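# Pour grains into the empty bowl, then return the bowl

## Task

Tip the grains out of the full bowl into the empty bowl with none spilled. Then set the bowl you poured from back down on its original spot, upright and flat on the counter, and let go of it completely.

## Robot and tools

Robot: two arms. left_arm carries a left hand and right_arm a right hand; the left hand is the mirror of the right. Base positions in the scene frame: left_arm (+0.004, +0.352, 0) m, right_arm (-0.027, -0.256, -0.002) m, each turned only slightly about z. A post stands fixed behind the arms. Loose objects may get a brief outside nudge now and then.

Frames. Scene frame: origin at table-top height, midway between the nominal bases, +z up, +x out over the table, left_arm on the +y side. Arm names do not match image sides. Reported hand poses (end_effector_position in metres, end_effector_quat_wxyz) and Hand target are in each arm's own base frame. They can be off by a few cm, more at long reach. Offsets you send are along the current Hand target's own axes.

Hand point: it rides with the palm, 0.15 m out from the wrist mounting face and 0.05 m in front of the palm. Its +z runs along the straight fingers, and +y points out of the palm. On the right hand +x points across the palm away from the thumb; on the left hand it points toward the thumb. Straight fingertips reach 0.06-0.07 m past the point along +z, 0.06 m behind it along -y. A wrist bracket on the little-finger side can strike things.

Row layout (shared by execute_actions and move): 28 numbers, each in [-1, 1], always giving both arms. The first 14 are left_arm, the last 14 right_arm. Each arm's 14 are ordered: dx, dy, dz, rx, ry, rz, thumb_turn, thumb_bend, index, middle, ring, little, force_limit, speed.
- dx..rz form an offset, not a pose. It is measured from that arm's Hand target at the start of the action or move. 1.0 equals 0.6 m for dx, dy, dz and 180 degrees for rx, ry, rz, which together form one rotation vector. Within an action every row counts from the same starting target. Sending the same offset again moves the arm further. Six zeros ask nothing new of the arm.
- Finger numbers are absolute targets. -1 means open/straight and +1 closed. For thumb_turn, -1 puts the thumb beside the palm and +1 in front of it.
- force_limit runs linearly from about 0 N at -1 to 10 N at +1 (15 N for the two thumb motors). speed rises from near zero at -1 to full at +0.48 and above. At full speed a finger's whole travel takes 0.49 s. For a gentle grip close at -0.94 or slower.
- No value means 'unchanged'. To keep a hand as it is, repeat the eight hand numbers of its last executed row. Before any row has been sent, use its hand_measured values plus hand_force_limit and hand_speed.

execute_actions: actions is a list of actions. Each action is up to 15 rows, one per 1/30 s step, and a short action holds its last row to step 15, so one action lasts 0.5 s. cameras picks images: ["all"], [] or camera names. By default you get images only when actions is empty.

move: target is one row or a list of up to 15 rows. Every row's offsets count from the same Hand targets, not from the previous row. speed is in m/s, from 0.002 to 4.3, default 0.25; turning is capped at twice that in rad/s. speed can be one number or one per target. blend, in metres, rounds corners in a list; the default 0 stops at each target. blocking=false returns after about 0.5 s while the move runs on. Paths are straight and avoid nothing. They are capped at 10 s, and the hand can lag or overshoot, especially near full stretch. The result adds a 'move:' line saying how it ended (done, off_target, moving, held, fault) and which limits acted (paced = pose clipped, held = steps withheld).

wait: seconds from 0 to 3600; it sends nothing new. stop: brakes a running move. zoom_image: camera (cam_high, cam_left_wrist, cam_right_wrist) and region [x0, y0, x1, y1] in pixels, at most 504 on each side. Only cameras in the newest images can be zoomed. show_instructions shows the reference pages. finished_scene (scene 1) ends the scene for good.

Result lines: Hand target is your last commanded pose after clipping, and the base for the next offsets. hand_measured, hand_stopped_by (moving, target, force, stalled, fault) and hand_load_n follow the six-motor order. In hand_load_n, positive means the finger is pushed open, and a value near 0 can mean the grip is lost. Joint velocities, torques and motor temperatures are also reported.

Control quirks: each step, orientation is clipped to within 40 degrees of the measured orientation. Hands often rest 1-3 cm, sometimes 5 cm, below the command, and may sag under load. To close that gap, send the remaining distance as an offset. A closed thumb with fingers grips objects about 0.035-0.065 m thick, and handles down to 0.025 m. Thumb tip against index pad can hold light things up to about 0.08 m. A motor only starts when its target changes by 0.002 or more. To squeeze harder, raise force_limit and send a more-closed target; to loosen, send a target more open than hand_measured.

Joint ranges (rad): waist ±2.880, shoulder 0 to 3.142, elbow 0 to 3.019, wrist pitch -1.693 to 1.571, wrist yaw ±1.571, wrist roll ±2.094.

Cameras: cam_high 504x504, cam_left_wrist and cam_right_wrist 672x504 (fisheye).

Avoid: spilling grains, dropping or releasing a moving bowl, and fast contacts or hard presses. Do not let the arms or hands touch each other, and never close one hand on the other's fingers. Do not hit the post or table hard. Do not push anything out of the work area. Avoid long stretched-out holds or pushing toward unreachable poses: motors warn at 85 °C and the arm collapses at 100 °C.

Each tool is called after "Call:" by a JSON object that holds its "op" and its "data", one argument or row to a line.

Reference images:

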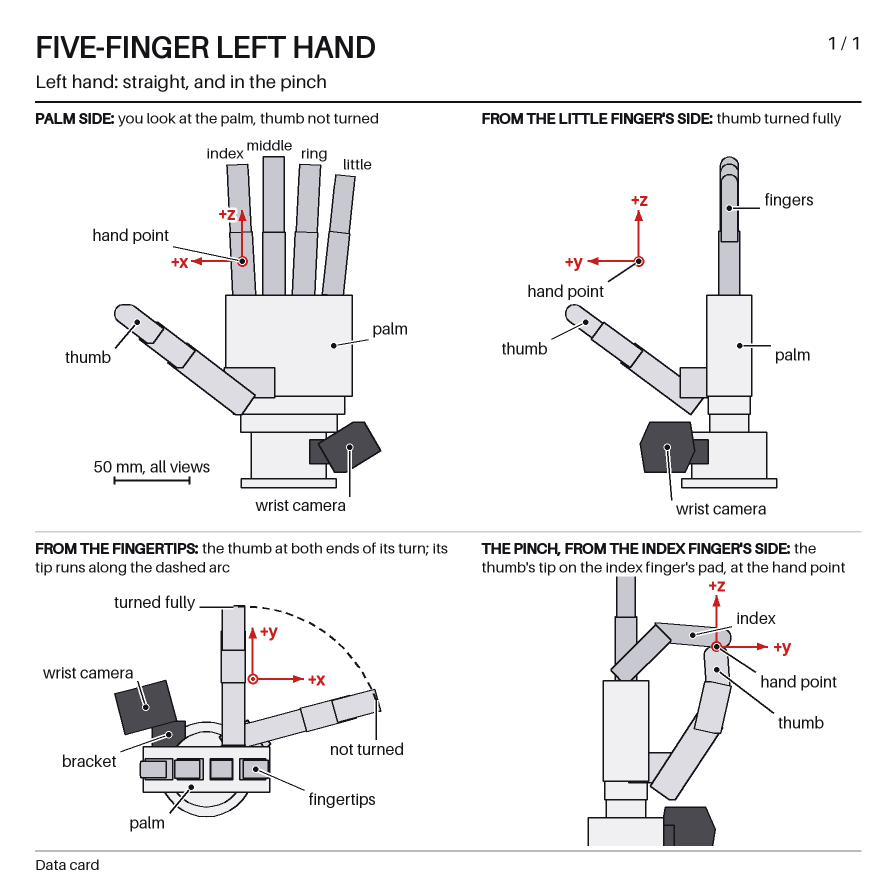

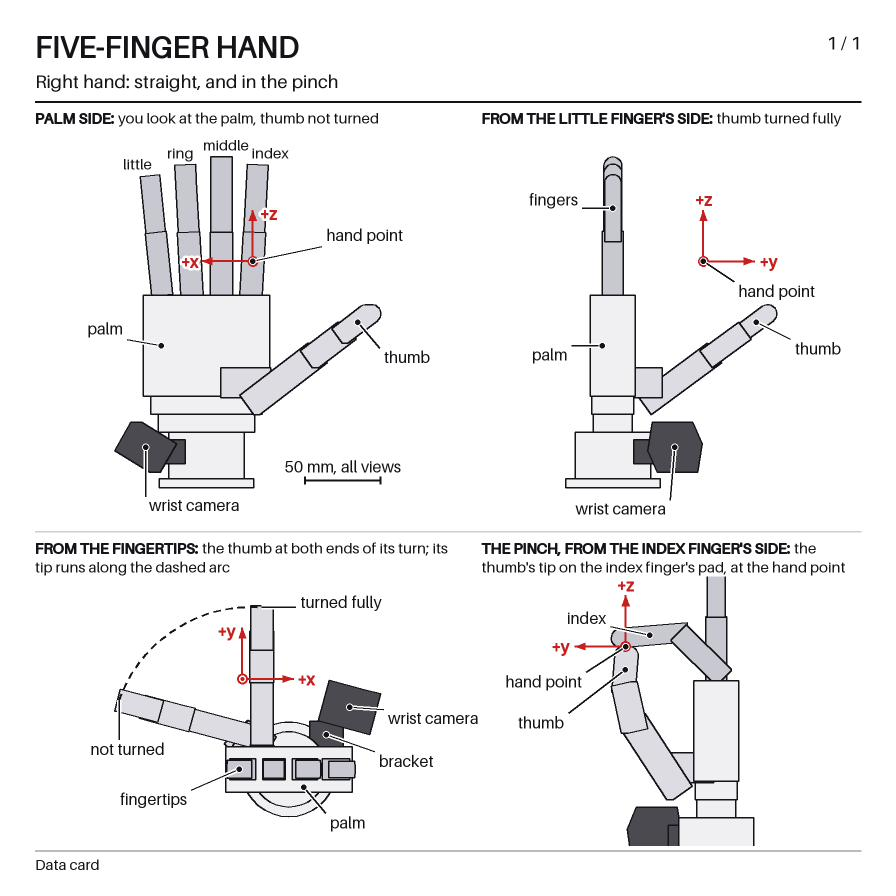

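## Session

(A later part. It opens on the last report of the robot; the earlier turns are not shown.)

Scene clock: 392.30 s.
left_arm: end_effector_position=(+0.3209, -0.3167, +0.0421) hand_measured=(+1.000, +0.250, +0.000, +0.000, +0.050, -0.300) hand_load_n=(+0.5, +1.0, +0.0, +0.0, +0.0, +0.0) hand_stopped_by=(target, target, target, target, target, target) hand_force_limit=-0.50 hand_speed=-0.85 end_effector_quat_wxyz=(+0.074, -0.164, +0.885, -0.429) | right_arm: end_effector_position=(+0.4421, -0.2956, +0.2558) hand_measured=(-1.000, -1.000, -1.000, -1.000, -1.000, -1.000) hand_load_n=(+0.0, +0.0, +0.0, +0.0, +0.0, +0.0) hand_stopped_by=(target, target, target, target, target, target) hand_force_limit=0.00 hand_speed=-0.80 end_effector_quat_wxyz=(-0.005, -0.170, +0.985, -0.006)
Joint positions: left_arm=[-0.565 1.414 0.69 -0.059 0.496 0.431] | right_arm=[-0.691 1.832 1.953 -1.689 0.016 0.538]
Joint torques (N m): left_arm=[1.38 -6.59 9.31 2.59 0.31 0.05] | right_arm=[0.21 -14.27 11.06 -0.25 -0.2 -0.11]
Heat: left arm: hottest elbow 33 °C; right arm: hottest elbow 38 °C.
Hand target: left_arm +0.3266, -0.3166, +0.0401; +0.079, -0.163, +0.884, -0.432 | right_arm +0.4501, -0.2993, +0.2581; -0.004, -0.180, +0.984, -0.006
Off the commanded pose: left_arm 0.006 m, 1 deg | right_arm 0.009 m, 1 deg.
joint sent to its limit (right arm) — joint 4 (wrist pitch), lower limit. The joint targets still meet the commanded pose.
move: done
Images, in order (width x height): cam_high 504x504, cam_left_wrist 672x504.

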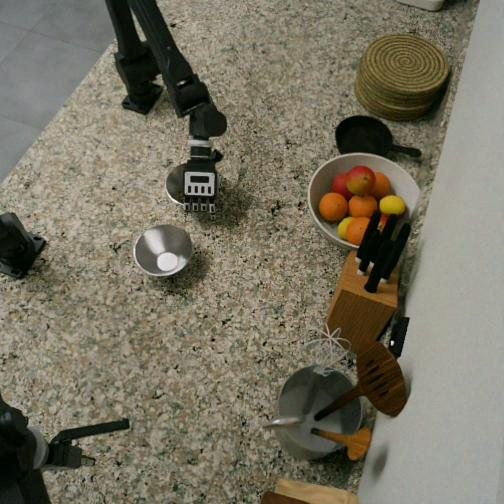

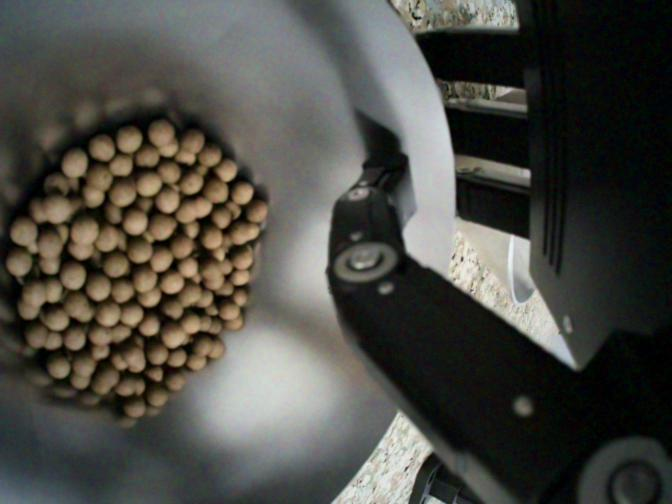

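Call:
{"op": "move", "data": {
  "target": [0,0,0,0,0,0,1,0.25,0.4,0.4,0.45,-0.3,-0.3,-0.9,0,0,0,0,0,0,-1,-1,-1,-1,-1,-1,0,-0.8],
  "cameras": ["cam_left_wrist","cam_high"]
}}

Call:
{"op": "zoom_image", "data": {
  "camera": "cam_high",
  "region": [140, 110, 250, 290]
}}

Scene clock: 397.97 s.
left_arm: end_effector_position=(+0.3206, -0.3165, +0.0407) hand_measured=(+1.000, +0.250, +0.156, +0.146, +0.262, -0.300) hand_load_n=(+0.5, +1.5, +5.0, +0.5, +2.0, +0.0) hand_stopped_by=(target, target, force, force, force, target) hand_force_limit=-0.30 hand_speed=-0.90 end_effector_quat_wxyz=(+0.072, -0.164, +0.886, -0.428) | right_arm: end_effector_position=(+0.4421, -0.2956, +0.2558) hand_measured=(-1.000, -1.000, -1.000, -1.000, -1.000, -1.000) hand_load_n=(+0.0, +0.0, +0.0, +0.0, +0.0, +0.0) hand_stopped_by=(target, target, target, target, target, target) hand_force_limit=0.00 hand_speed=-0.80 end_effector_quat_wxyz=(-0.005, -0.170, +0.985, -0.006)
Joint positions: left_arm=[-0.565 1.418 0.69 -0.059 0.497 0.431] | right_arm=[-0.691 1.832 1.953 -1.689 0.016 0.538]
Joint torques (N m): left_arm=[1.38 -6.83 9.29 2.63 0.31 0.05] | right_arm=[0.21 -14.33 11.04 -0.2 -0.2 -0.11]
Heat: left arm: hottest elbow 33 °C; right arm: hottest elbow 38 °C.
Hand target: left_arm +0.3265, -0.3167, +0.0400; +0.078, -0.163, +0.884, -0.432 | right_arm +0.4501, -0.2993, +0.2581; -0.004, -0.180, +0.984, -0.006
Off the commanded pose: left_arm 0.006 m, 1 deg | right_arm 0.009 m, 1 deg.
joint sent to its limit (right arm) — joint 4 (wrist pitch), lower limit. The joint targets still meet the commanded pose.
move: done
Images, in order (width x height): cam_high 504x504, cam_left_wrist 672x504.

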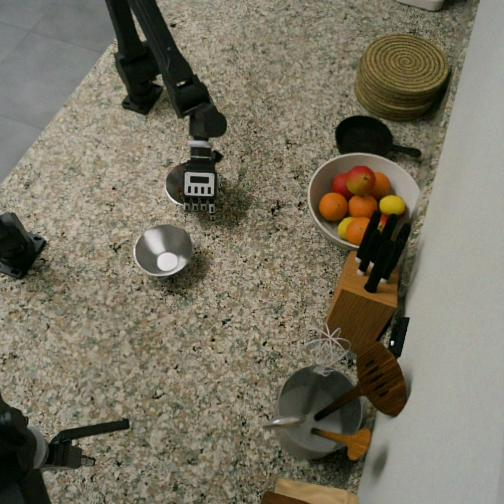

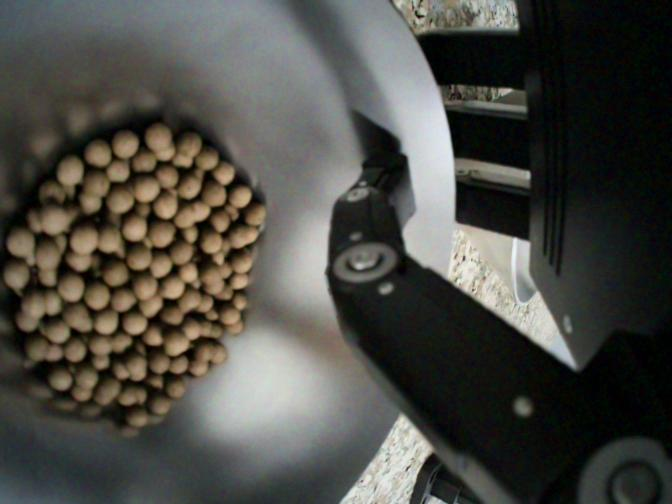

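Scaled by 2.800 from the camera's image (finer frame: 720x720).

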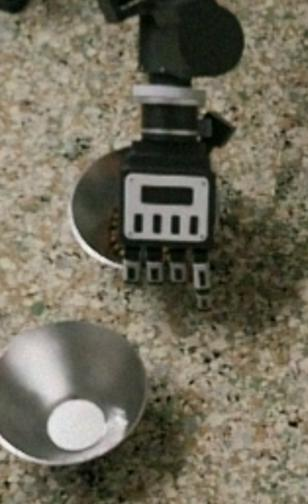

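Call:
{"op": "move", "data": {
  "target": [0,0,0,0,0,0,1,0.25,0.4,0.45,0.5,-0.3,-0.2,-0.92,0,0,0,0,0,0,-1,-1,-1,-1,-1,-1,0,-0.8],
  "cameras": []
}}

Scene clock: 402.43 s.
left_arm: end_effector_position=(+0.3201, -0.3161, +0.0396) hand_measured=(+1.000, +0.250, +0.156, +0.168, +0.290, -0.300) hand_load_n=(+0.5, +1.5, +2.0, +3.5, +4.5, -0.5) hand_stopped_by=(target, target, force, force, force, target) hand_force_limit=-0.20 hand_speed=-0.92 end_effector_quat_wxyz=(+0.072, -0.164, +0.886, -0.427) | right_arm: end_effector_position=(+0.4421, -0.2956, +0.2558) hand_measured=(-1.000, -1.000, -1.000, -1.000, -1.000, -1.000) hand_load_n=(+0.0, +0.0, -0.5, +0.0, +0.0, +0.0) hand_stopped_by=(target, target, target, target, target, target) hand_force_limit=0.00 hand_speed=-0.80 end_effector_quat_wxyz=(-0.005, -0.170, +0.985, -0.006)
Joint positions: left_arm=[-0.565 1.419 0.689 -0.059 0.496 0.431] | right_arm=[-0.691 1.832 1.953 -1.689 0.016 0.538]
Joint torques (N m): left_arm=[1.38 -7 9.4 2.58 0.31 0.05] | right_arm=[0.21 -14.33 11.06 -0.21 -0.2 -0.11]
Heat: left arm: hottest elbow 33 °C; right arm: hottest elbow 38 °C.
Hand target: left_arm +0.3266, -0.3167, +0.0401; +0.078, -0.163, +0.884, -0.432 | right_arm +0.4501, -0.2993, +0.2581; -0.004, -0.180, +0.984, -0.006
Off the commanded pose: left_arm 0.007 m, 1 deg | right_arm 0.009 m, 1 deg.
joint sent to its limit (right arm) — joint 4 (wrist pitch), lower limit. The joint targets still meet the commanded pose.
move: done

Call:
{"op": "move", "data": {
  "target": [0,-0.0394,-0.0308,0,0,0,1,0.25,0.4,0.45,0.5,-0.3,-0.2,-0.92,0,0,0,0,0,0,-1,-1,-1,-1,-1,-1,0,-0.8],
  "speed": 0.05,
  "cameras": ["cam_left_wrist","cam_high"]
}}

Call:
{"op": "zoom_image", "data": {
  "camera": "cam_high",
  "region": [140, 110, 250, 290]
}}

Scene clock: 406.20 s.
left_arm: end_effector_position=(+0.3080, -0.3084, +0.0417) hand_measured=(+1.000, +0.250, +0.156, +0.168, +0.290, -0.300) hand_load_n=(+1.0, +1.5, +3.5, +5.0, +4.5, +0.0) hand_stopped_by=(target, target, force, force, force, target) hand_force_limit=-0.20 hand_speed=-0.92 end_effector_quat_wxyz=(+0.056, -0.172, +0.893, -0.412) | right_arm: end_effector_position=(+0.4421, -0.2956, +0.2558) hand_measured=(-1.000, -1.000, -1.000, -1.000, -1.000, -1.000) hand_load_n=(+0.0, +0.0, +0.0, +0.0, +0.0, +0.0) hand_stopped_by=(target, target, target, target, target, target) hand_force_limit=0.00 hand_speed=-0.80 end_effector_quat_wxyz=(-0.005, -0.170, +0.985, -0.006)
Joint positions: left_arm=[-0.565 1.393 0.689 -0.134 0.496 0.431] | right_arm=[-0.691 1.832 1.953 -1.689 0.016 0.538]
Joint torques (N m): left_arm=[1.38 -9.7 12.75 1.31 0.32 0.04] | right_arm=[0.26 -14.39 11.04 -0.2 -0.21 -0.11]
Heat: left arm: hottest elbow 33 °C; right arm: hottest elbow 38 °C.
Hand target: left_arm +0.3267, -0.3166, +0.0702; +0.079, -0.163, +0.884, -0.432 | right_arm +0.4501, -0.2993, +0.2581; -0.004, -0.180, +0.984, -0.006
Off the commanded pose: left_arm 0.035 m, 4 deg | right_arm 0.009 m, 1 deg.
joint sent to its limit (right arm) — joint 4 (wrist pitch), lower limit. The joint targets still meet the commanded pose.
move: off_target (left_arm)
Images, in order (width x height): cam_high 504x504, cam_left_wrist 672x504.

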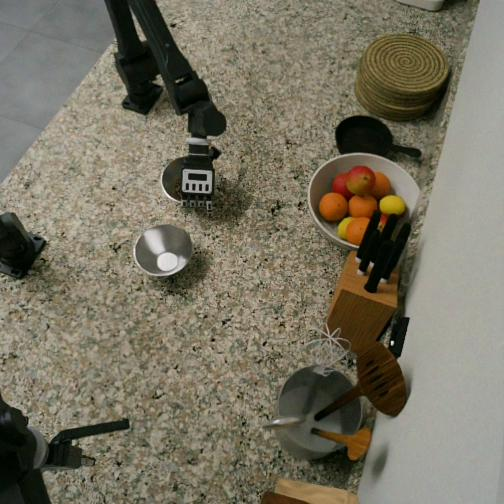

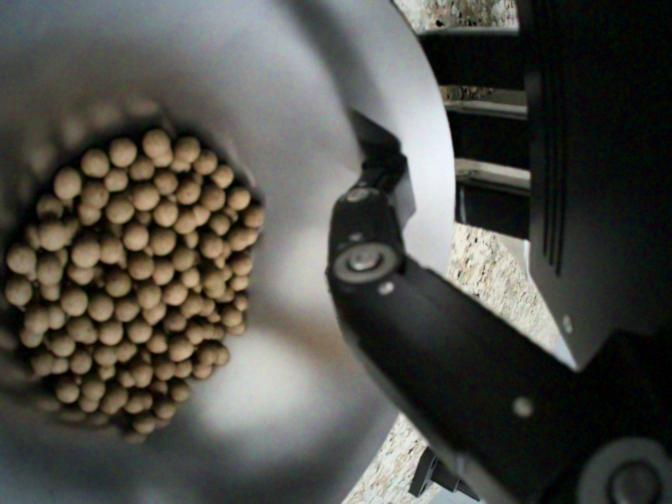

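Scaled by 2.800 from the camera's image (finer frame: 720x720).

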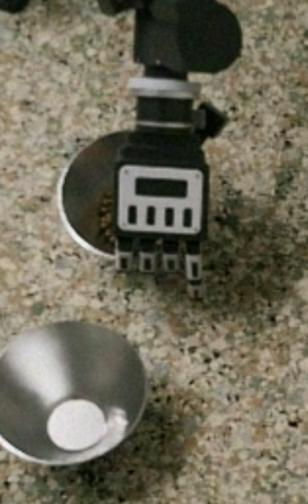

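Call:
{"op": "execute_actions", "data": {
  "actions": [
    [[0,0,0,0,0,0,1,0.25,0.4,0.45,0.5,-0.3,-0.2,-0.92,0,0,0,0,0,0,-1,-1,-1,-1,-1,-1,0,-0.8]]
  ],
  "cameras": ["cam_left_wrist"]
}}

Scene clock: 411.40 s.
left_arm: end_effector_position=(+0.3080, -0.3084, +0.0417) hand_measured=(+1.000, +0.250, +0.156, +0.168, +0.290, -0.300) hand_load_n=(+0.5, +2.0, +3.5, +4.5, +4.5, +0.0) hand_stopped_by=(target, target, force, force, force, target) hand_force_limit=-0.20 hand_speed=-0.92 end_effector_quat_wxyz=(+0.056, -0.172, +0.893, -0.412) | right_arm: end_effector_position=(+0.4421, -0.2956, +0.2558) hand_measured=(-1.000, -1.000, -1.000, -1.000, -1.000, -1.000) hand_load_n=(+0.0, +0.0, +0.0, +0.0, +0.0, +0.0) hand_stopped_by=(target, target, target, target, target, target) hand_force_limit=0.00 hand_speed=-0.80 end_effector_quat_wxyz=(-0.005, -0.170, +0.985, -0.006)
Joint positions: left_arm=[-0.565 1.393 0.689 -0.135 0.496 0.431] | right_arm=[-0.691 1.832 1.953 -1.689 0.016 0.538]
Joint torques (N m): left_arm=[1.38 -9.7 12.74 1.36 0.32 0.04] | right_arm=[0.15 -14.27 11.04 -0.23 -0.19 -0.11]
Heat: left arm: hottest elbow 34 °C; right arm: hottest elbow 38 °C.
Hand target: left_arm +0.3267, -0.3166, +0.0702; +0.079, -0.163, +0.884, -0.432 | right_arm +0.4501, -0.2993, +0.2581; -0.004, -0.180, +0.984, -0.006
Off the commanded pose: left_arm 0.035 m, 4 deg | right_arm 0.009 m, 1 deg.
joint sent to its limit (right arm) — joint 4 (wrist pitch), lower limit. The joint targets still meet the commanded pose.

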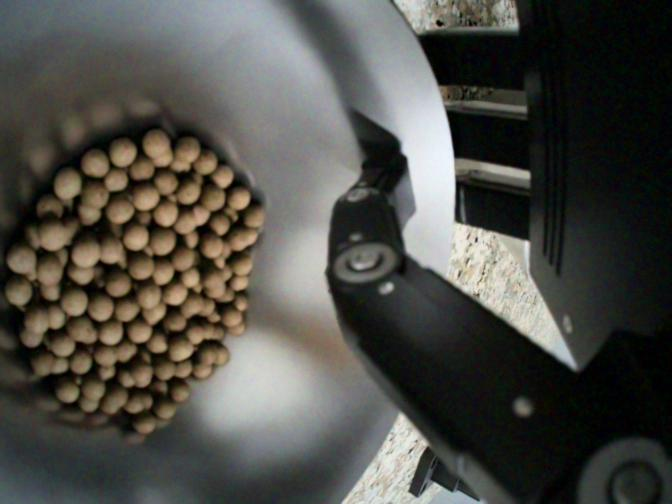

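Call:
{"op": "move", "data": {
  "target": [0,-0.0263,-0.0205,0,0,0,1,0.25,0.4,0.45,0.5,-0.3,-0.2,-0.92,0,0,0,0,0,0,-1,-1,-1,-1,-1,-1,0,-0.8],
  "speed": 0.05,
  "cameras": ["cam_left_wrist"]
}}

Call:
{"op": "zoom_image", "data": {
  "camera": "cam_left_wrist",
  "region": [200, 0, 600, 300]
}}

Scene clock: 416.37 s.
left_arm: end_effector_position=(+0.3018, -0.3044, +0.0548) hand_measured=(+1.000, +0.250, +0.156, +0.168, +0.290, -0.300) hand_load_n=(+0.5, +2.0, +3.5, +4.5, +4.0, +0.0) hand_stopped_by=(target, target, force, force, force, target) hand_force_limit=-0.20 hand_speed=-0.92 end_effector_quat_wxyz=(+0.051, -0.175, +0.895, -0.407) | right_arm: end_effector_position=(+0.4421, -0.2956, +0.2558) hand_measured=(-1.000, -1.000, -1.000, -1.000, -1.000, -1.000) hand_load_n=(+0.0, +0.0, -0.5, +0.0, +0.0, +0.0) hand_stopped_by=(target, target, target, target, target, target) hand_force_limit=0.00 hand_speed=-0.80 end_effector_quat_wxyz=(-0.005, -0.170, +0.985, -0.006)
Joint positions: left_arm=[-0.565 1.351 0.698 -0.201 0.495 0.431] | right_arm=[-0.691 1.832 1.953 -1.689 0.016 0.538]
Joint torques (N m): left_arm=[1.38 -9.11 14.67 1.25 0.34 0.05] | right_arm=[0.21 -14.39 11.06 -0.24 -0.2 -0.11]
Heat: left arm: hottest elbow 35 °C; right arm: hottest elbow 38 °C.
Hand target: left_arm +0.3268, -0.3166, +0.0901; +0.079, -0.163, +0.884, -0.432 | right_arm +0.4501, -0.2993, +0.2581; -0.004, -0.180, +0.984, -0.006
Off the commanded pose: left_arm 0.045 m, 5 deg | right_arm 0.009 m, 1 deg.
joint sent to its limit (right arm) — joint 4 (wrist pitch), lower limit. The joint targets still meet the commanded pose.
move: off_target (left_arm)

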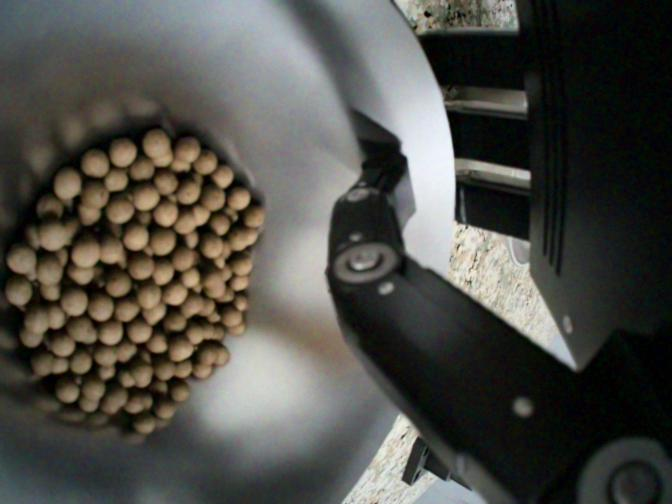

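Scaled by 1.260 from the camera's image (finer frame: 960x720).

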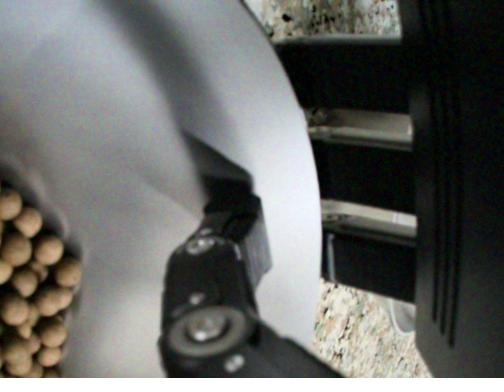

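Call:
{"op": "move", "data": {
  "target": [0,-0.0788,-0.0616,0,0,0,1,0.25,0.4,0.45,0.5,-0.3,-0.2,-0.92,0,0,0,0,0,0,-1,-1,-1,-1,-1,-1,0,-0.8],
  "speed": 0.06,
  "cameras": ["cam_left_wrist","cam_high"]
}}

Call:
{"op": "zoom_image", "data": {
  "camera": "cam_high",
  "region": [100, 80, 270, 290]
}}

Scene clock: 421.97 s.
left_arm: end_effector_position=(+0.3044, -0.3060, +0.1112) hand_measured=(+1.000, +0.250, +0.156, +0.168, +0.290, -0.300) hand_load_n=(+1.0, +1.5, +3.5, +4.5, +4.5, +0.0) hand_stopped_by=(target, target, force, force, force, target) hand_force_limit=-0.20 hand_speed=-0.92 end_effector_quat_wxyz=(+0.050, -0.175, +0.895, -0.406) | right_arm: end_effector_position=(+0.4421, -0.2956, +0.2558) hand_measured=(-1.000, -1.000, -1.000, -1.000, -1.000, -1.000) hand_load_n=(+0.0, +0.0, +0.0, +0.0, +0.0, +0.0) hand_stopped_by=(target, target, target, target, target, target) hand_force_limit=0.00 hand_speed=-0.80 end_effector_quat_wxyz=(-0.005, -0.170, +0.985, -0.006)
Joint positions: left_arm=[-0.565 1.263 0.794 -0.388 0.495 0.431] | right_arm=[-0.691 1.832 1.953 -1.689 0.016 0.538]
Joint torques (N m): left_arm=[1.44 -8.53 16.05 1.28 0.35 0.05] | right_arm=[0.32 -14.21 11.04 -0.23 -0.19 -0.11]
Heat: left arm: hottest elbow 36 °C; right arm: hottest elbow 38 °C.
Hand target: left_arm +0.3268, -0.3165, +0.1502; +0.079, -0.163, +0.884, -0.432 | right_arm +0.4501, -0.2993, +0.2581; -0.004, -0.180, +0.984, -0.006
Off the commanded pose: left_arm 0.046 m, 5 deg | right_arm 0.009 m, 1 deg.
joint sent to its limit (right arm) — joint 4 (wrist pitch), lower limit. The joint targets still meet the commanded pose.
move: off_target (left_arm)
Images, in order (width x height): cam_high 504x504, cam_left_wrist 672x504.

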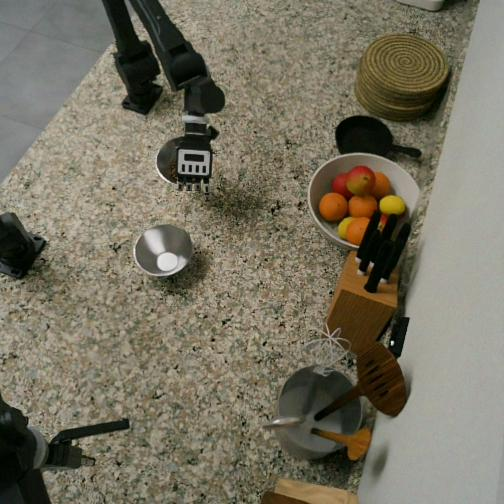

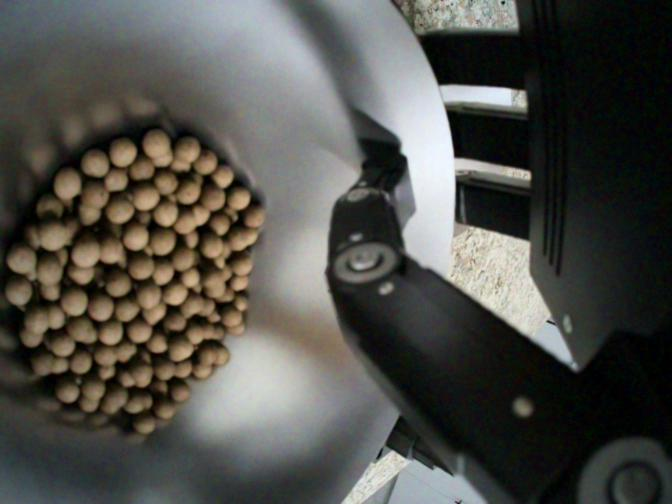

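Scaled by 2.400 from the camera's image (finer frame: 720x720).

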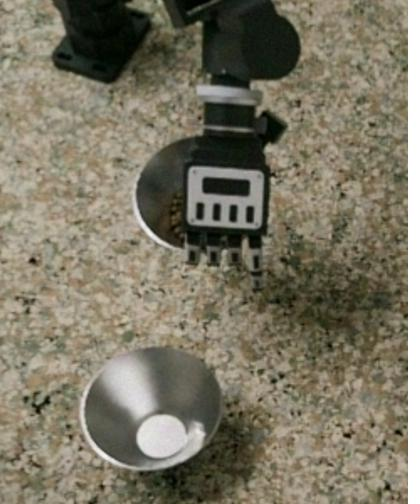

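Call:
{"op": "move", "data": {
  "target": [
    [0,-0.079,-0.0616,0,0,0,1,0.25,0.4,0.45,0.5,-0.3,-0.2,-0.92,0,0,0,0,0,0,-1,-1,-1,-1,-1,-1,0,-0.8],
    [0.0065,-0.3525,0.2492,0,0.0877,0.0685,1,0.25,0.4,0.45,0.5,-0.3,-0.2,-0.92,0,0,0,0,0,0,-1,-1,-1,-1,-1,-1,0,-0.8]
  ],
  "speed": [0.08,0.1],
  "blend": [0.03,0],
  "cameras": ["cam_left_wrist","cam_high"]
}}

Call:
{"op": "zoom_image", "data": {
  "camera": "cam_high",
  "region": [100, 120, 280, 300]
}}

Scene clock: 460.30 s.
left_arm: end_effector_position=(+0.4014, -0.5340, +0.1934) hand_measured=(+1.000, +0.250, +0.156, +0.168, +0.290, -0.300) hand_load_n=(+0.5, +1.5, +3.5, +4.5, +4.5, +0.0) hand_stopped_by=(target, target, force, force, force, target) hand_force_limit=-0.20 hand_speed=-0.92 end_effector_quat_wxyz=(-0.015, -0.023, +0.908, -0.419) | right_arm: end_effector_position=(+0.4421, -0.2956, +0.2558) hand_measured=(-1.000, -1.000, -1.000, -1.000, -1.000, -1.000) hand_load_n=(+0.0, +0.0, +0.0, +0.0, +0.0, +0.0) hand_stopped_by=(target, target, target, target, target, target) hand_force_limit=0.00 hand_speed=-0.80 end_effector_quat_wxyz=(-0.005, -0.170, +0.985, -0.006)
Joint positions: left_arm=[-0.77 1.831 1.679 -0.738 0.584 0.537] | right_arm=[-0.691 1.832 1.953 -1.689 0.016 0.538]
Joint torques (N m): left_arm=[0.44 -16.09 17.35 1.2 0.52 0.08] | right_arm=[0.15 -14.39 11.06 -0.24 -0.2 -0.11]
Motor temperatures (°C): left_arm=[25 30 44 25 26 25] | right_arm=[25 25 39 24 23 24]
Heat: left arm: hottest elbow 44 °C; right arm: hottest elbow 39 °C.
Hand target: left_arm +0.4113, -0.5495, +0.2249; +0.002, -0.007, +0.899, -0.439 | right_arm +0.4501, -0.2993, +0.2581; -0.004, -0.180, +0.984, -0.006
Off the commanded pose: left_arm 0.037 m, 4 deg | right_arm 0.009 m, 1 deg.
joint sent to its limit (right arm) — joint 4 (wrist pitch), lower limit. The joint targets still meet the commanded pose.
move: off_target (left_arm)
Images, in order (width x height): cam_high 504x504, cam_left_wrist 672x504.

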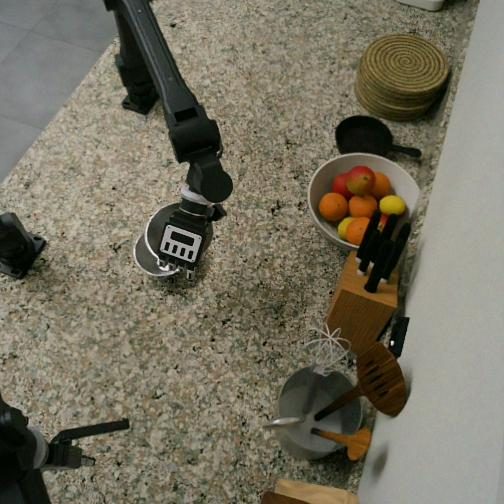

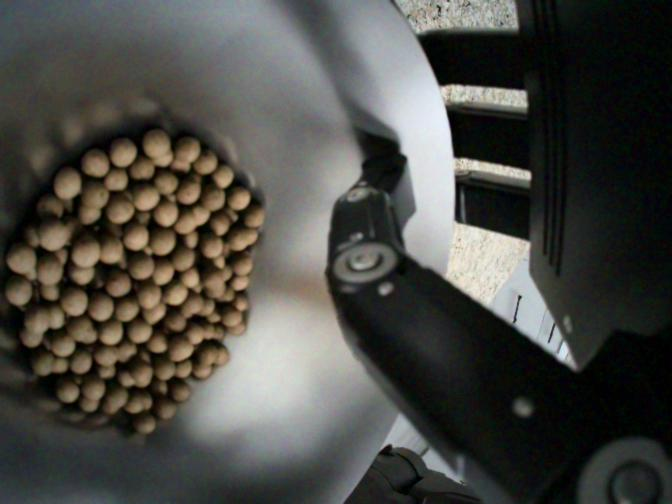

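Scaled by 2.800 from the camera's image (finer frame: 720x720).

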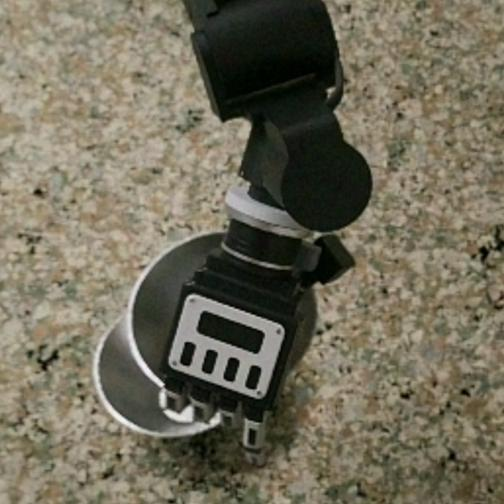

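Call:
{"op": "zoom_image", "data": {
  "camera": "cam_high",
  "region": [125, 190, 225, 290]
}}

Scaled by 5.040 from the camera's image (finer frame: 720x720).

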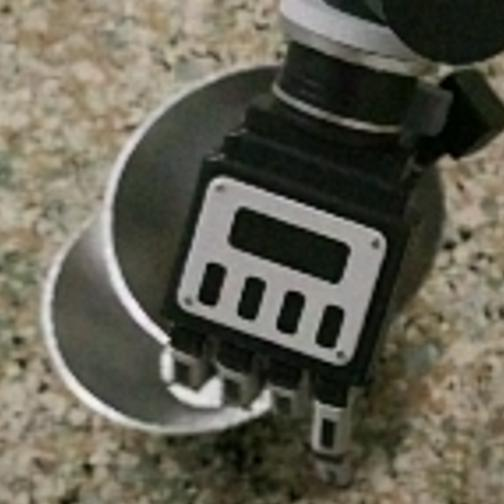

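Call:
{"op": "move", "data": {
  "target": [-0.0118,0.1195,0.0533,0,-0.1025,0.1315,1,0.25,0.4,0.45,0.5,-0.3,-0.2,-0.92,0,0,0,0,0,0,-1,-1,-1,-1,-1,-1,0,-0.8],
  "speed": 0.1,
  "cameras": ["cam_left_wrist","cam_high"]
}}

Call:
{"op": "zoom_image", "data": {
  "camera": "cam_high",
  "region": [125, 190, 225, 290]
}}

Scene clock: 491.03 s.
left_arm: end_effector_position=(+0.4141, -0.5204, +0.1104) hand_measured=(+1.000, +0.250, +0.156, +0.168, +0.290, -0.300) hand_load_n=(+1.0, +1.5, +4.0, +4.5, +3.5, +0.0) hand_stopped_by=(target, target, force, force, force, target) hand_force_limit=-0.20 hand_speed=-0.92 end_effector_quat_wxyz=(+0.206, +0.091, +0.889, -0.400) | right_arm: end_effector_position=(+0.4421, -0.2956, +0.2558) hand_measured=(-1.000, -1.000, -1.000, -1.000, -1.000, -1.000) hand_load_n=(+0.0, +0.0, +0.0, +0.0, +0.0, +0.0) hand_stopped_by=(target, target, target, target, target, target) hand_force_limit=0.00 hand_speed=-0.80 end_effector_quat_wxyz=(-0.005, -0.170, +0.985, -0.006)
Joint positions: left_arm=[-0.848 1.736 1.284 -0.216 0.279 0.79] | right_arm=[-0.691 1.832 1.953 -1.689 0.016 0.538]
Joint torques (N m): left_arm=[0.21 -17.55 11.56 3.18 0.09 0.3] | right_arm=[0.21 -14.39 11.03 -0.21 -0.2 -0.11]
Heat: left arm: hottest elbow 42 °C; right arm: hottest elbow 39 °C.
Hand target: left_arm +0.4181, -0.5307, +0.1486; +0.235, +0.107, +0.869, -0.422 | right_arm +0.4501, -0.2993, +0.2581; -0.004, -0.180, +0.984, -0.006
Off the commanded pose: left_arm 0.040 m, 5 deg | right_arm 0.009 m, 1 deg.
joint sent to its limit (right arm) — joint 4 (wrist pitch), lower limit. The joint targets still meet the commanded pose.
move: off_target (left_arm)
Images, in order (width x height): cam_high 504x504, cam_left_wrist 672x504.

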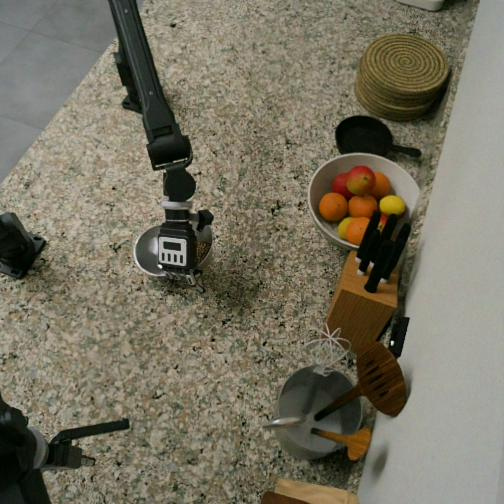

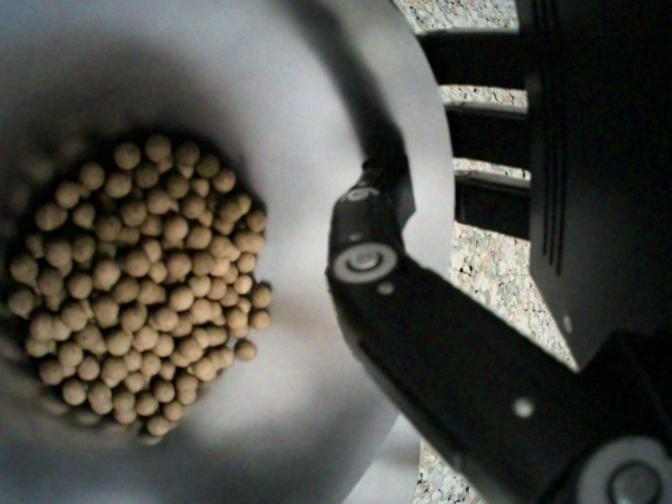

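Scaled by 5.040 from the camera's image (finer frame: 720x720).

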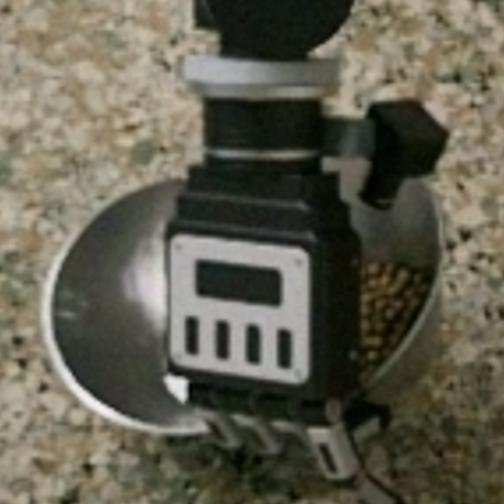

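Call:
{"op": "move", "data": {
  "target": [-0.0007,-0.0398,-0.027,0,-0.1025,0.1315,1,0.25,0.4,0.45,0.5,-0.3,-0.2,-0.92,0,0,0,0,0,0,-1,-1,-1,-1,-1,-1,0,-0.8],
  "speed": 0.12,
  "cameras": ["cam_left_wrist","cam_high"]
}}

Call:
{"op": "zoom_image", "data": {
  "camera": "cam_high",
  "region": [125, 190, 225, 290]
}}

Scene clock: 507.73 s.
left_arm: end_effector_position=(+0.4007, -0.5244, +0.1309) hand_measured=(+1.000, +0.250, +0.156, +0.168, +0.290, -0.300) hand_load_n=(+1.5, +1.5, +5.0, +4.5, +2.5, +0.0) hand_stopped_by=(target, target, force, force, force, target) hand_force_limit=-0.20 hand_speed=-0.92 end_effector_quat_wxyz=(+0.420, +0.207, +0.807, -0.359) | right_arm: end_effector_position=(+0.4421, -0.2956, +0.2558) hand_measured=(-1.000, -1.000, -1.000, -1.000, -1.000, -1.000) hand_load_n=(+0.0, +0.0, +0.0, +0.0, +0.0, +0.0) hand_stopped_by=(target, target, target, target, target, target) hand_force_limit=0.00 hand_speed=-0.80 end_effector_quat_wxyz=(-0.005, -0.170, +0.985, -0.006)
Joint positions: left_arm=[-0.985 1.65 1.045 0.205 -0.025 1.104] | right_arm=[-0.691 1.832 1.953 -1.689 0.016 0.538]
Joint torques (N m): left_arm=[0.38 -15.74 11.18 3.56 -0.1 0.39] | right_arm=[0.26 -14.21 11.04 -0.23 -0.2 -0.11]
Heat: left arm: hottest elbow 42 °C; right arm: hottest elbow 39 °C.
Hand target: left_arm +0.4040, -0.5328, +0.1736; +0.451, +0.214, +0.780, -0.377 | right_arm +0.4501, -0.2993, +0.2581; -0.004, -0.180, +0.984, -0.006
Off the commanded pose: left_arm 0.044 m, 5 deg | right_arm 0.009 m, 1 deg.
joint sent to its limit (right arm) — joint 4 (wrist pitch), lower limit. The joint targets still meet the commanded pose.
move: off_target (left_arm)
Images, in order (width x height): cam_high 504x504, cam_left_wrist 672x504.

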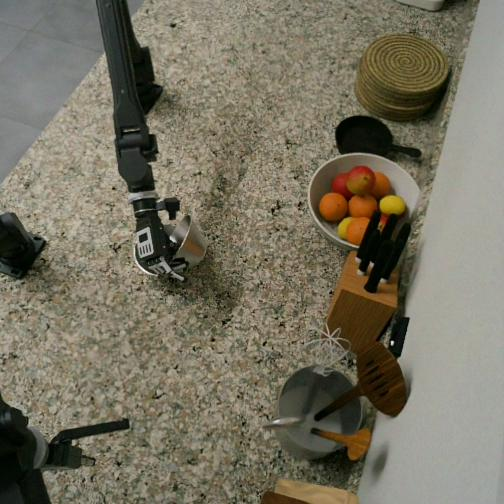

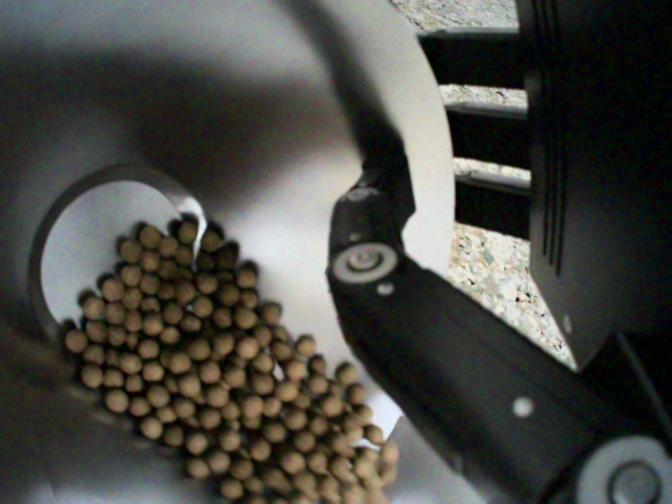

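Scaled by 5.040 from the camera's image (finer frame: 720x720).

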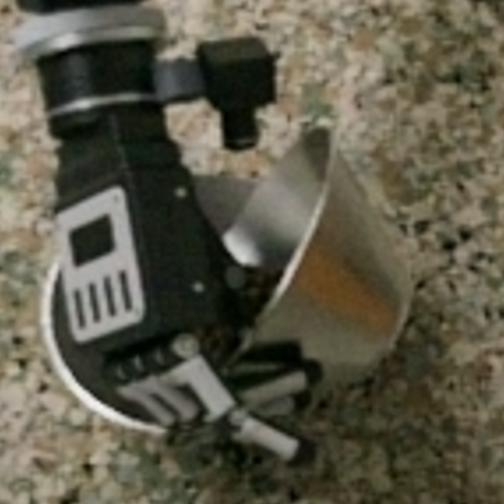

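Call:
{"op": "move", "data": {
  "target": [-0.0045,-0.0352,-0.0313,0,-0.0923,0.1184,1,0.25,0.4,0.45,0.5,-0.3,-0.2,-0.92,0,0,0,0,0,0,-1,-1,-1,-1,-1,-1,0,-0.8],
  "speed": 0.08,
  "cameras": ["cam_left_wrist","cam_high"]
}}

Call:
{"op": "zoom_image", "data": {
  "camera": "cam_high",
  "region": [125, 190, 225, 290]
}}

Scene clock: 527.90 s.
left_arm: end_effector_position=(+0.3818, -0.5256, +0.1787) hand_measured=(+1.000, +0.250, +0.156, +0.168, +0.290, -0.300) hand_load_n=(+1.0, +1.5, +3.5, +3.5, +2.0, +0.0) hand_stopped_by=(target, target, force, force, force, target) hand_force_limit=-0.20 hand_speed=-0.92 end_effector_quat_wxyz=(+0.606, +0.292, +0.670, -0.314) | right_arm: end_effector_position=(+0.4421, -0.2956, +0.2558) hand_measured=(-1.000, -1.000, -1.000, -1.000, -1.000, -1.000) hand_load_n=(+0.0, +0.0, +0.0, +0.0, +0.0, +0.0) hand_stopped_by=(target, target, target, target, target, target) hand_force_limit=0.00 hand_speed=-0.80 end_effector_quat_wxyz=(-0.005, -0.170, +0.985, -0.006)
Joint positions: left_arm=[-1.088 1.657 0.873 0.715 -0.198 1.489] | right_arm=[-0.691 1.832 1.953 -1.689 0.016 0.538]
Joint torques (N m): left_arm=[0.21 -11.22 9.89 3.66 -0.06 0.41] | right_arm=[0.15 -14.39 11.04 -0.2 -0.2 -0.11]
Heat: left arm: hottest elbow 40 °C; right arm: hottest elbow 39 °C.
Hand target: left_arm +0.3810, -0.5313, +0.1902; +0.620, +0.297, +0.654, -0.314 | right_arm +0.4501, -0.2993, +0.2581; -0.004, -0.180, +0.984, -0.006
Off the commanded pose: left_arm 0.013 m, 3 deg | right_arm 0.009 m, 1 deg.
joint sent to its limit (right arm) — joint 4 (wrist pitch), lower limit. The joint targets still meet the commanded pose.
move: off_target (left_arm)
Images, in order (width x height): cam_high 504x504, cam_left_wrist 672x504.

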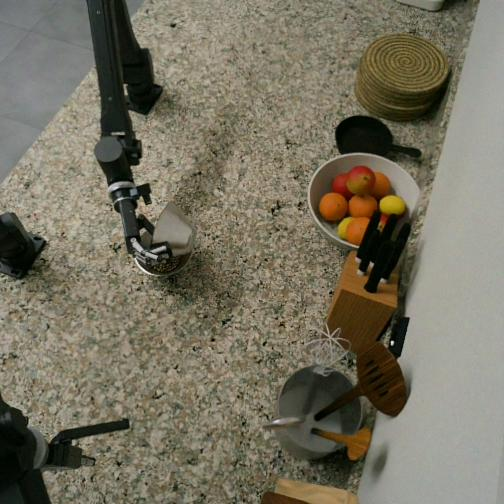

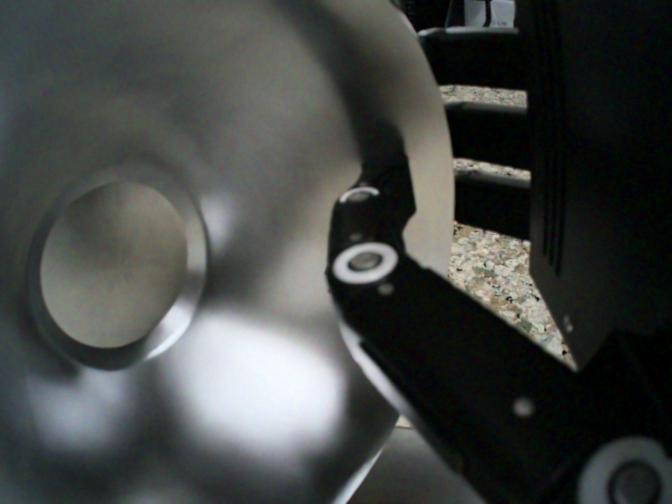

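Scaled by 5.040 from the camera's image (finer frame: 720x720).

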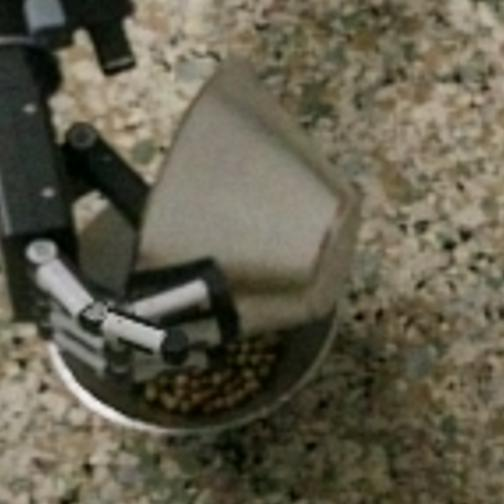

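Call:
{"op": "move", "data": {
  "target": [0.0105,-0.0285,-0.0277,0,-0.0615,0.0789,1,0.25,0.4,0.45,0.5,-0.3,-0.2,-0.92,0,0,0,0,0,0,-1,-1,-1,-1,-1,-1,0,-0.8],
  "speed": 0.1,
  "cameras": ["cam_left_wrist","cam_high"]
}}

Call:
{"op": "zoom_image", "data": {
  "camera": "cam_high",
  "region": [125, 190, 225, 290]
}}

Scene clock: 537.80 s.
left_arm: end_effector_position=(+0.3601, -0.5253, +0.1753) hand_measured=(+1.000, +0.250, +0.156, +0.168, +0.290, -0.300) hand_load_n=(+1.5, +1.5, +3.0, +2.0, +2.0, +0.0) hand_stopped_by=(target, target, force, force, force, target) hand_force_limit=-0.20 hand_speed=-0.92 end_effector_quat_wxyz=(+0.702, +0.341, +0.566, -0.265) | right_arm: end_effector_position=(+0.4421, -0.2956, +0.2558) hand_measured=(-1.000, -1.000, -1.000, -1.000, -1.000, -1.000) hand_load_n=(+0.0, +0.0, +0.0, +0.0, +0.0, +0.0) hand_stopped_by=(target, target, target, target, target, target) hand_force_limit=0.00 hand_speed=-0.80 end_effector_quat_wxyz=(-0.005, -0.170, +0.985, -0.006)
Joint positions: left_arm=[-1.141 1.804 0.797 1.137 -0.236 1.783] | right_arm=[-0.691 1.832 1.953 -1.689 0.016 0.538]
Joint torques (N m): left_arm=[0.32 -11.52 8.05 3.58 0.11 0.45] | right_arm=[0.26 -14.27 11.04 -0.24 -0.2 -0.11]
Heat: left arm: hottest elbow 40 °C; right arm: hottest elbow 39 °C.
Hand target: left_arm +0.3570, -0.5290, +0.1853; +0.715, +0.344, +0.550, -0.262 | right_arm +0.4501, -0.2993, +0.2581; -0.004, -0.180, +0.984, -0.006
Off the commanded pose: left_arm 0.011 m, 2 deg | right_arm 0.009 m, 1 deg.
joint sent to its limit (right arm) — joint 4 (wrist pitch), lower limit. The joint targets still meet the commanded pose.
move: off_target (left_arm)
Images, in order (width x height): cam_high 504x504, cam_left_wrist 672x504.

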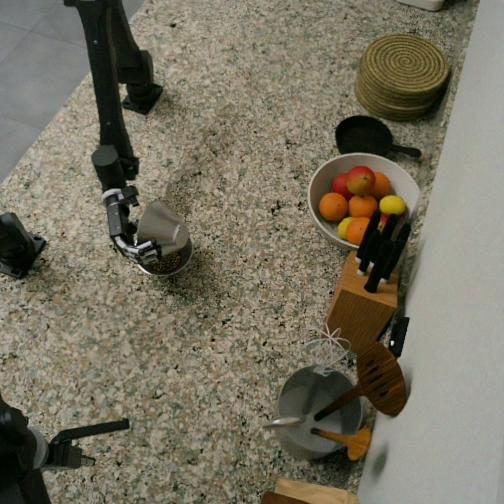

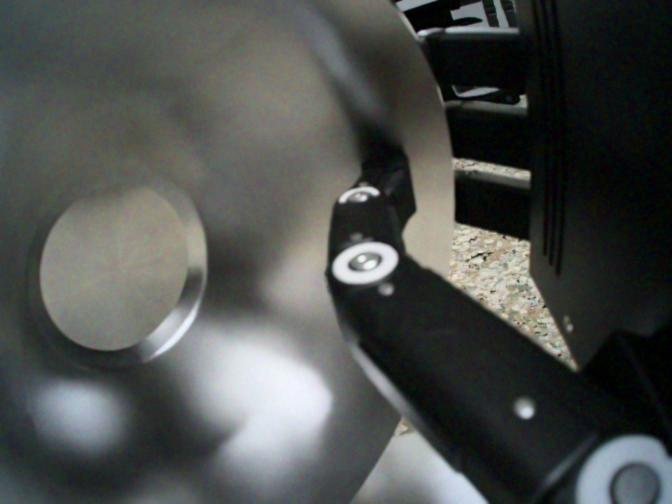

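Scaled by 5.040 from the camera's image (finer frame: 720x720).

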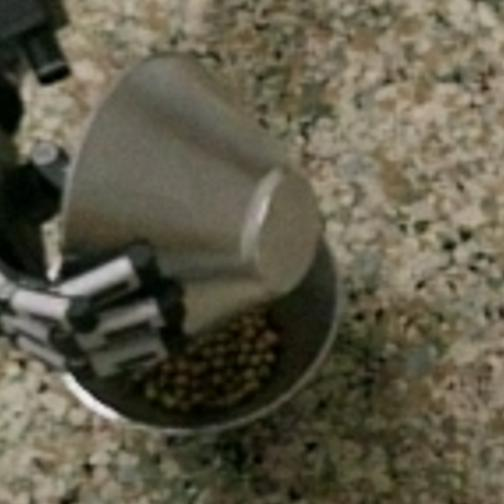

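Call:
{"op": "move", "data": {
  "target": [
    [-0.0277,0.0652,0.0603,0,0.1538,-0.1973,1,0.25,0.4,0.45,0.5,-0.3,-0.2,-0.92,0,0,0,0,0,0,-1,-1,-1,-1,-1,-1,0,-0.8],
    [-0.0378,0.0878,0.0748,0,0.2563,-0.3288,1,0.25,0.4,0.45,0.5,-0.3,-0.2,-0.92,0,0,0,0,0,0,-1,-1,-1,-1,-1,-1,0,-0.8],
    [-0.073,0.0672,0.0973,0,0.3587,-0.4602,1,0.25,0.4,0.45,0.5,-0.3,-0.2,-0.92,0,0,0,0,0,0,-1,-1,-1,-1,-1,-1,0,-0.8]
  ],
  "speed": 0.15,
  "blend": [0.03,0.03,0],
  "cameras": ["cam_left_wrist","cam_high"]
}}

Call:
{"op": "zoom_image", "data": {
  "camera": "cam_high",
  "region": [125, 190, 225, 290]
}}

Scene clock: 552.30 s.
left_arm: end_effector_position=(+0.3980, -0.5399, +0.2177) hand_measured=(+1.000, +0.250, +0.156, +0.168, +0.290, -0.300) hand_load_n=(+1.5, +1.5, +2.5, +4.0, +4.0, +0.0) hand_stopped_by=(target, target, force, force, force, target) hand_force_limit=-0.20 hand_speed=-0.92 end_effector_quat_wxyz=(-0.008, -0.003, +0.906, -0.423) | right_arm: end_effector_position=(+0.4421, -0.2956, +0.2558) hand_measured=(-1.000, -1.000, -1.000, -1.000, -1.000, -1.000) hand_load_n=(+0.0, +0.0, +0.0, +0.0, +0.0, +0.0) hand_stopped_by=(target, target, target, target, target, target) hand_force_limit=0.00 hand_speed=-0.80 end_effector_quat_wxyz=(-0.005, -0.170, +0.985, -0.006)
Joint positions: left_arm=[-0.782 1.823 1.73 -0.788 0.585 0.566] | right_arm=[-0.691 1.832 1.953 -1.689 0.016 0.538]
Joint torques (N m): left_arm=[1.38 -15.68 17.16 1.2 0.49 -0.21] | right_arm=[0.26 -14.21 11.04 -0.23 -0.21 -0.11]
Heat: left arm: hottest elbow 40 °C; right arm: hottest elbow 39 °C.
Hand target: left_arm +0.4113, -0.5496, +0.2452; +0.003, -0.006, +0.898, -0.439 | right_arm +0.4501, -0.2993, +0.2581; -0.004, -0.180, +0.984, -0.006
Off the commanded pose: left_arm 0.032 m, 2 deg | right_arm 0.009 m, 1 deg.
joint sent to its limit (right arm) — joint 4 (wrist pitch), lower limit. The joint targets still meet the commanded pose.
move: off_target (left_arm)
Images, in order (width x height): cam_high 504x504, cam_left_wrist 672x504.

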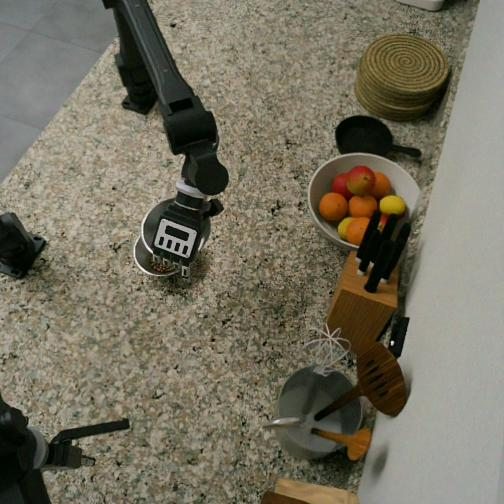

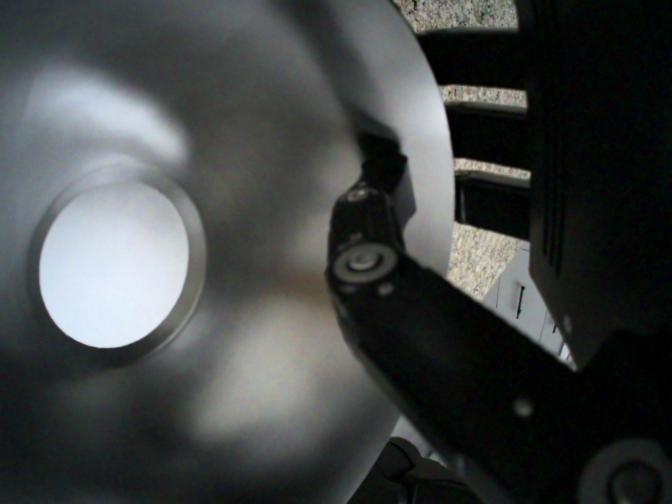

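Scaled by 5.040 from the camera's image (finer frame: 720x720).

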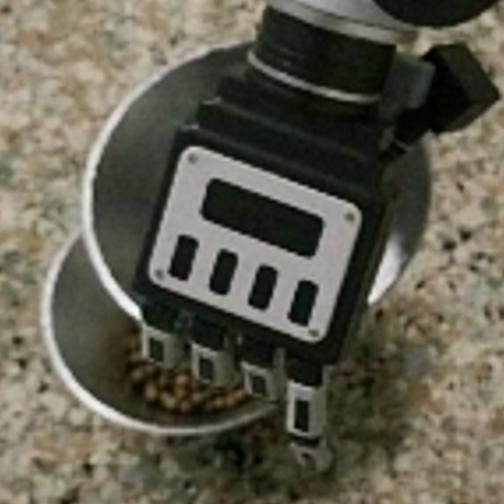

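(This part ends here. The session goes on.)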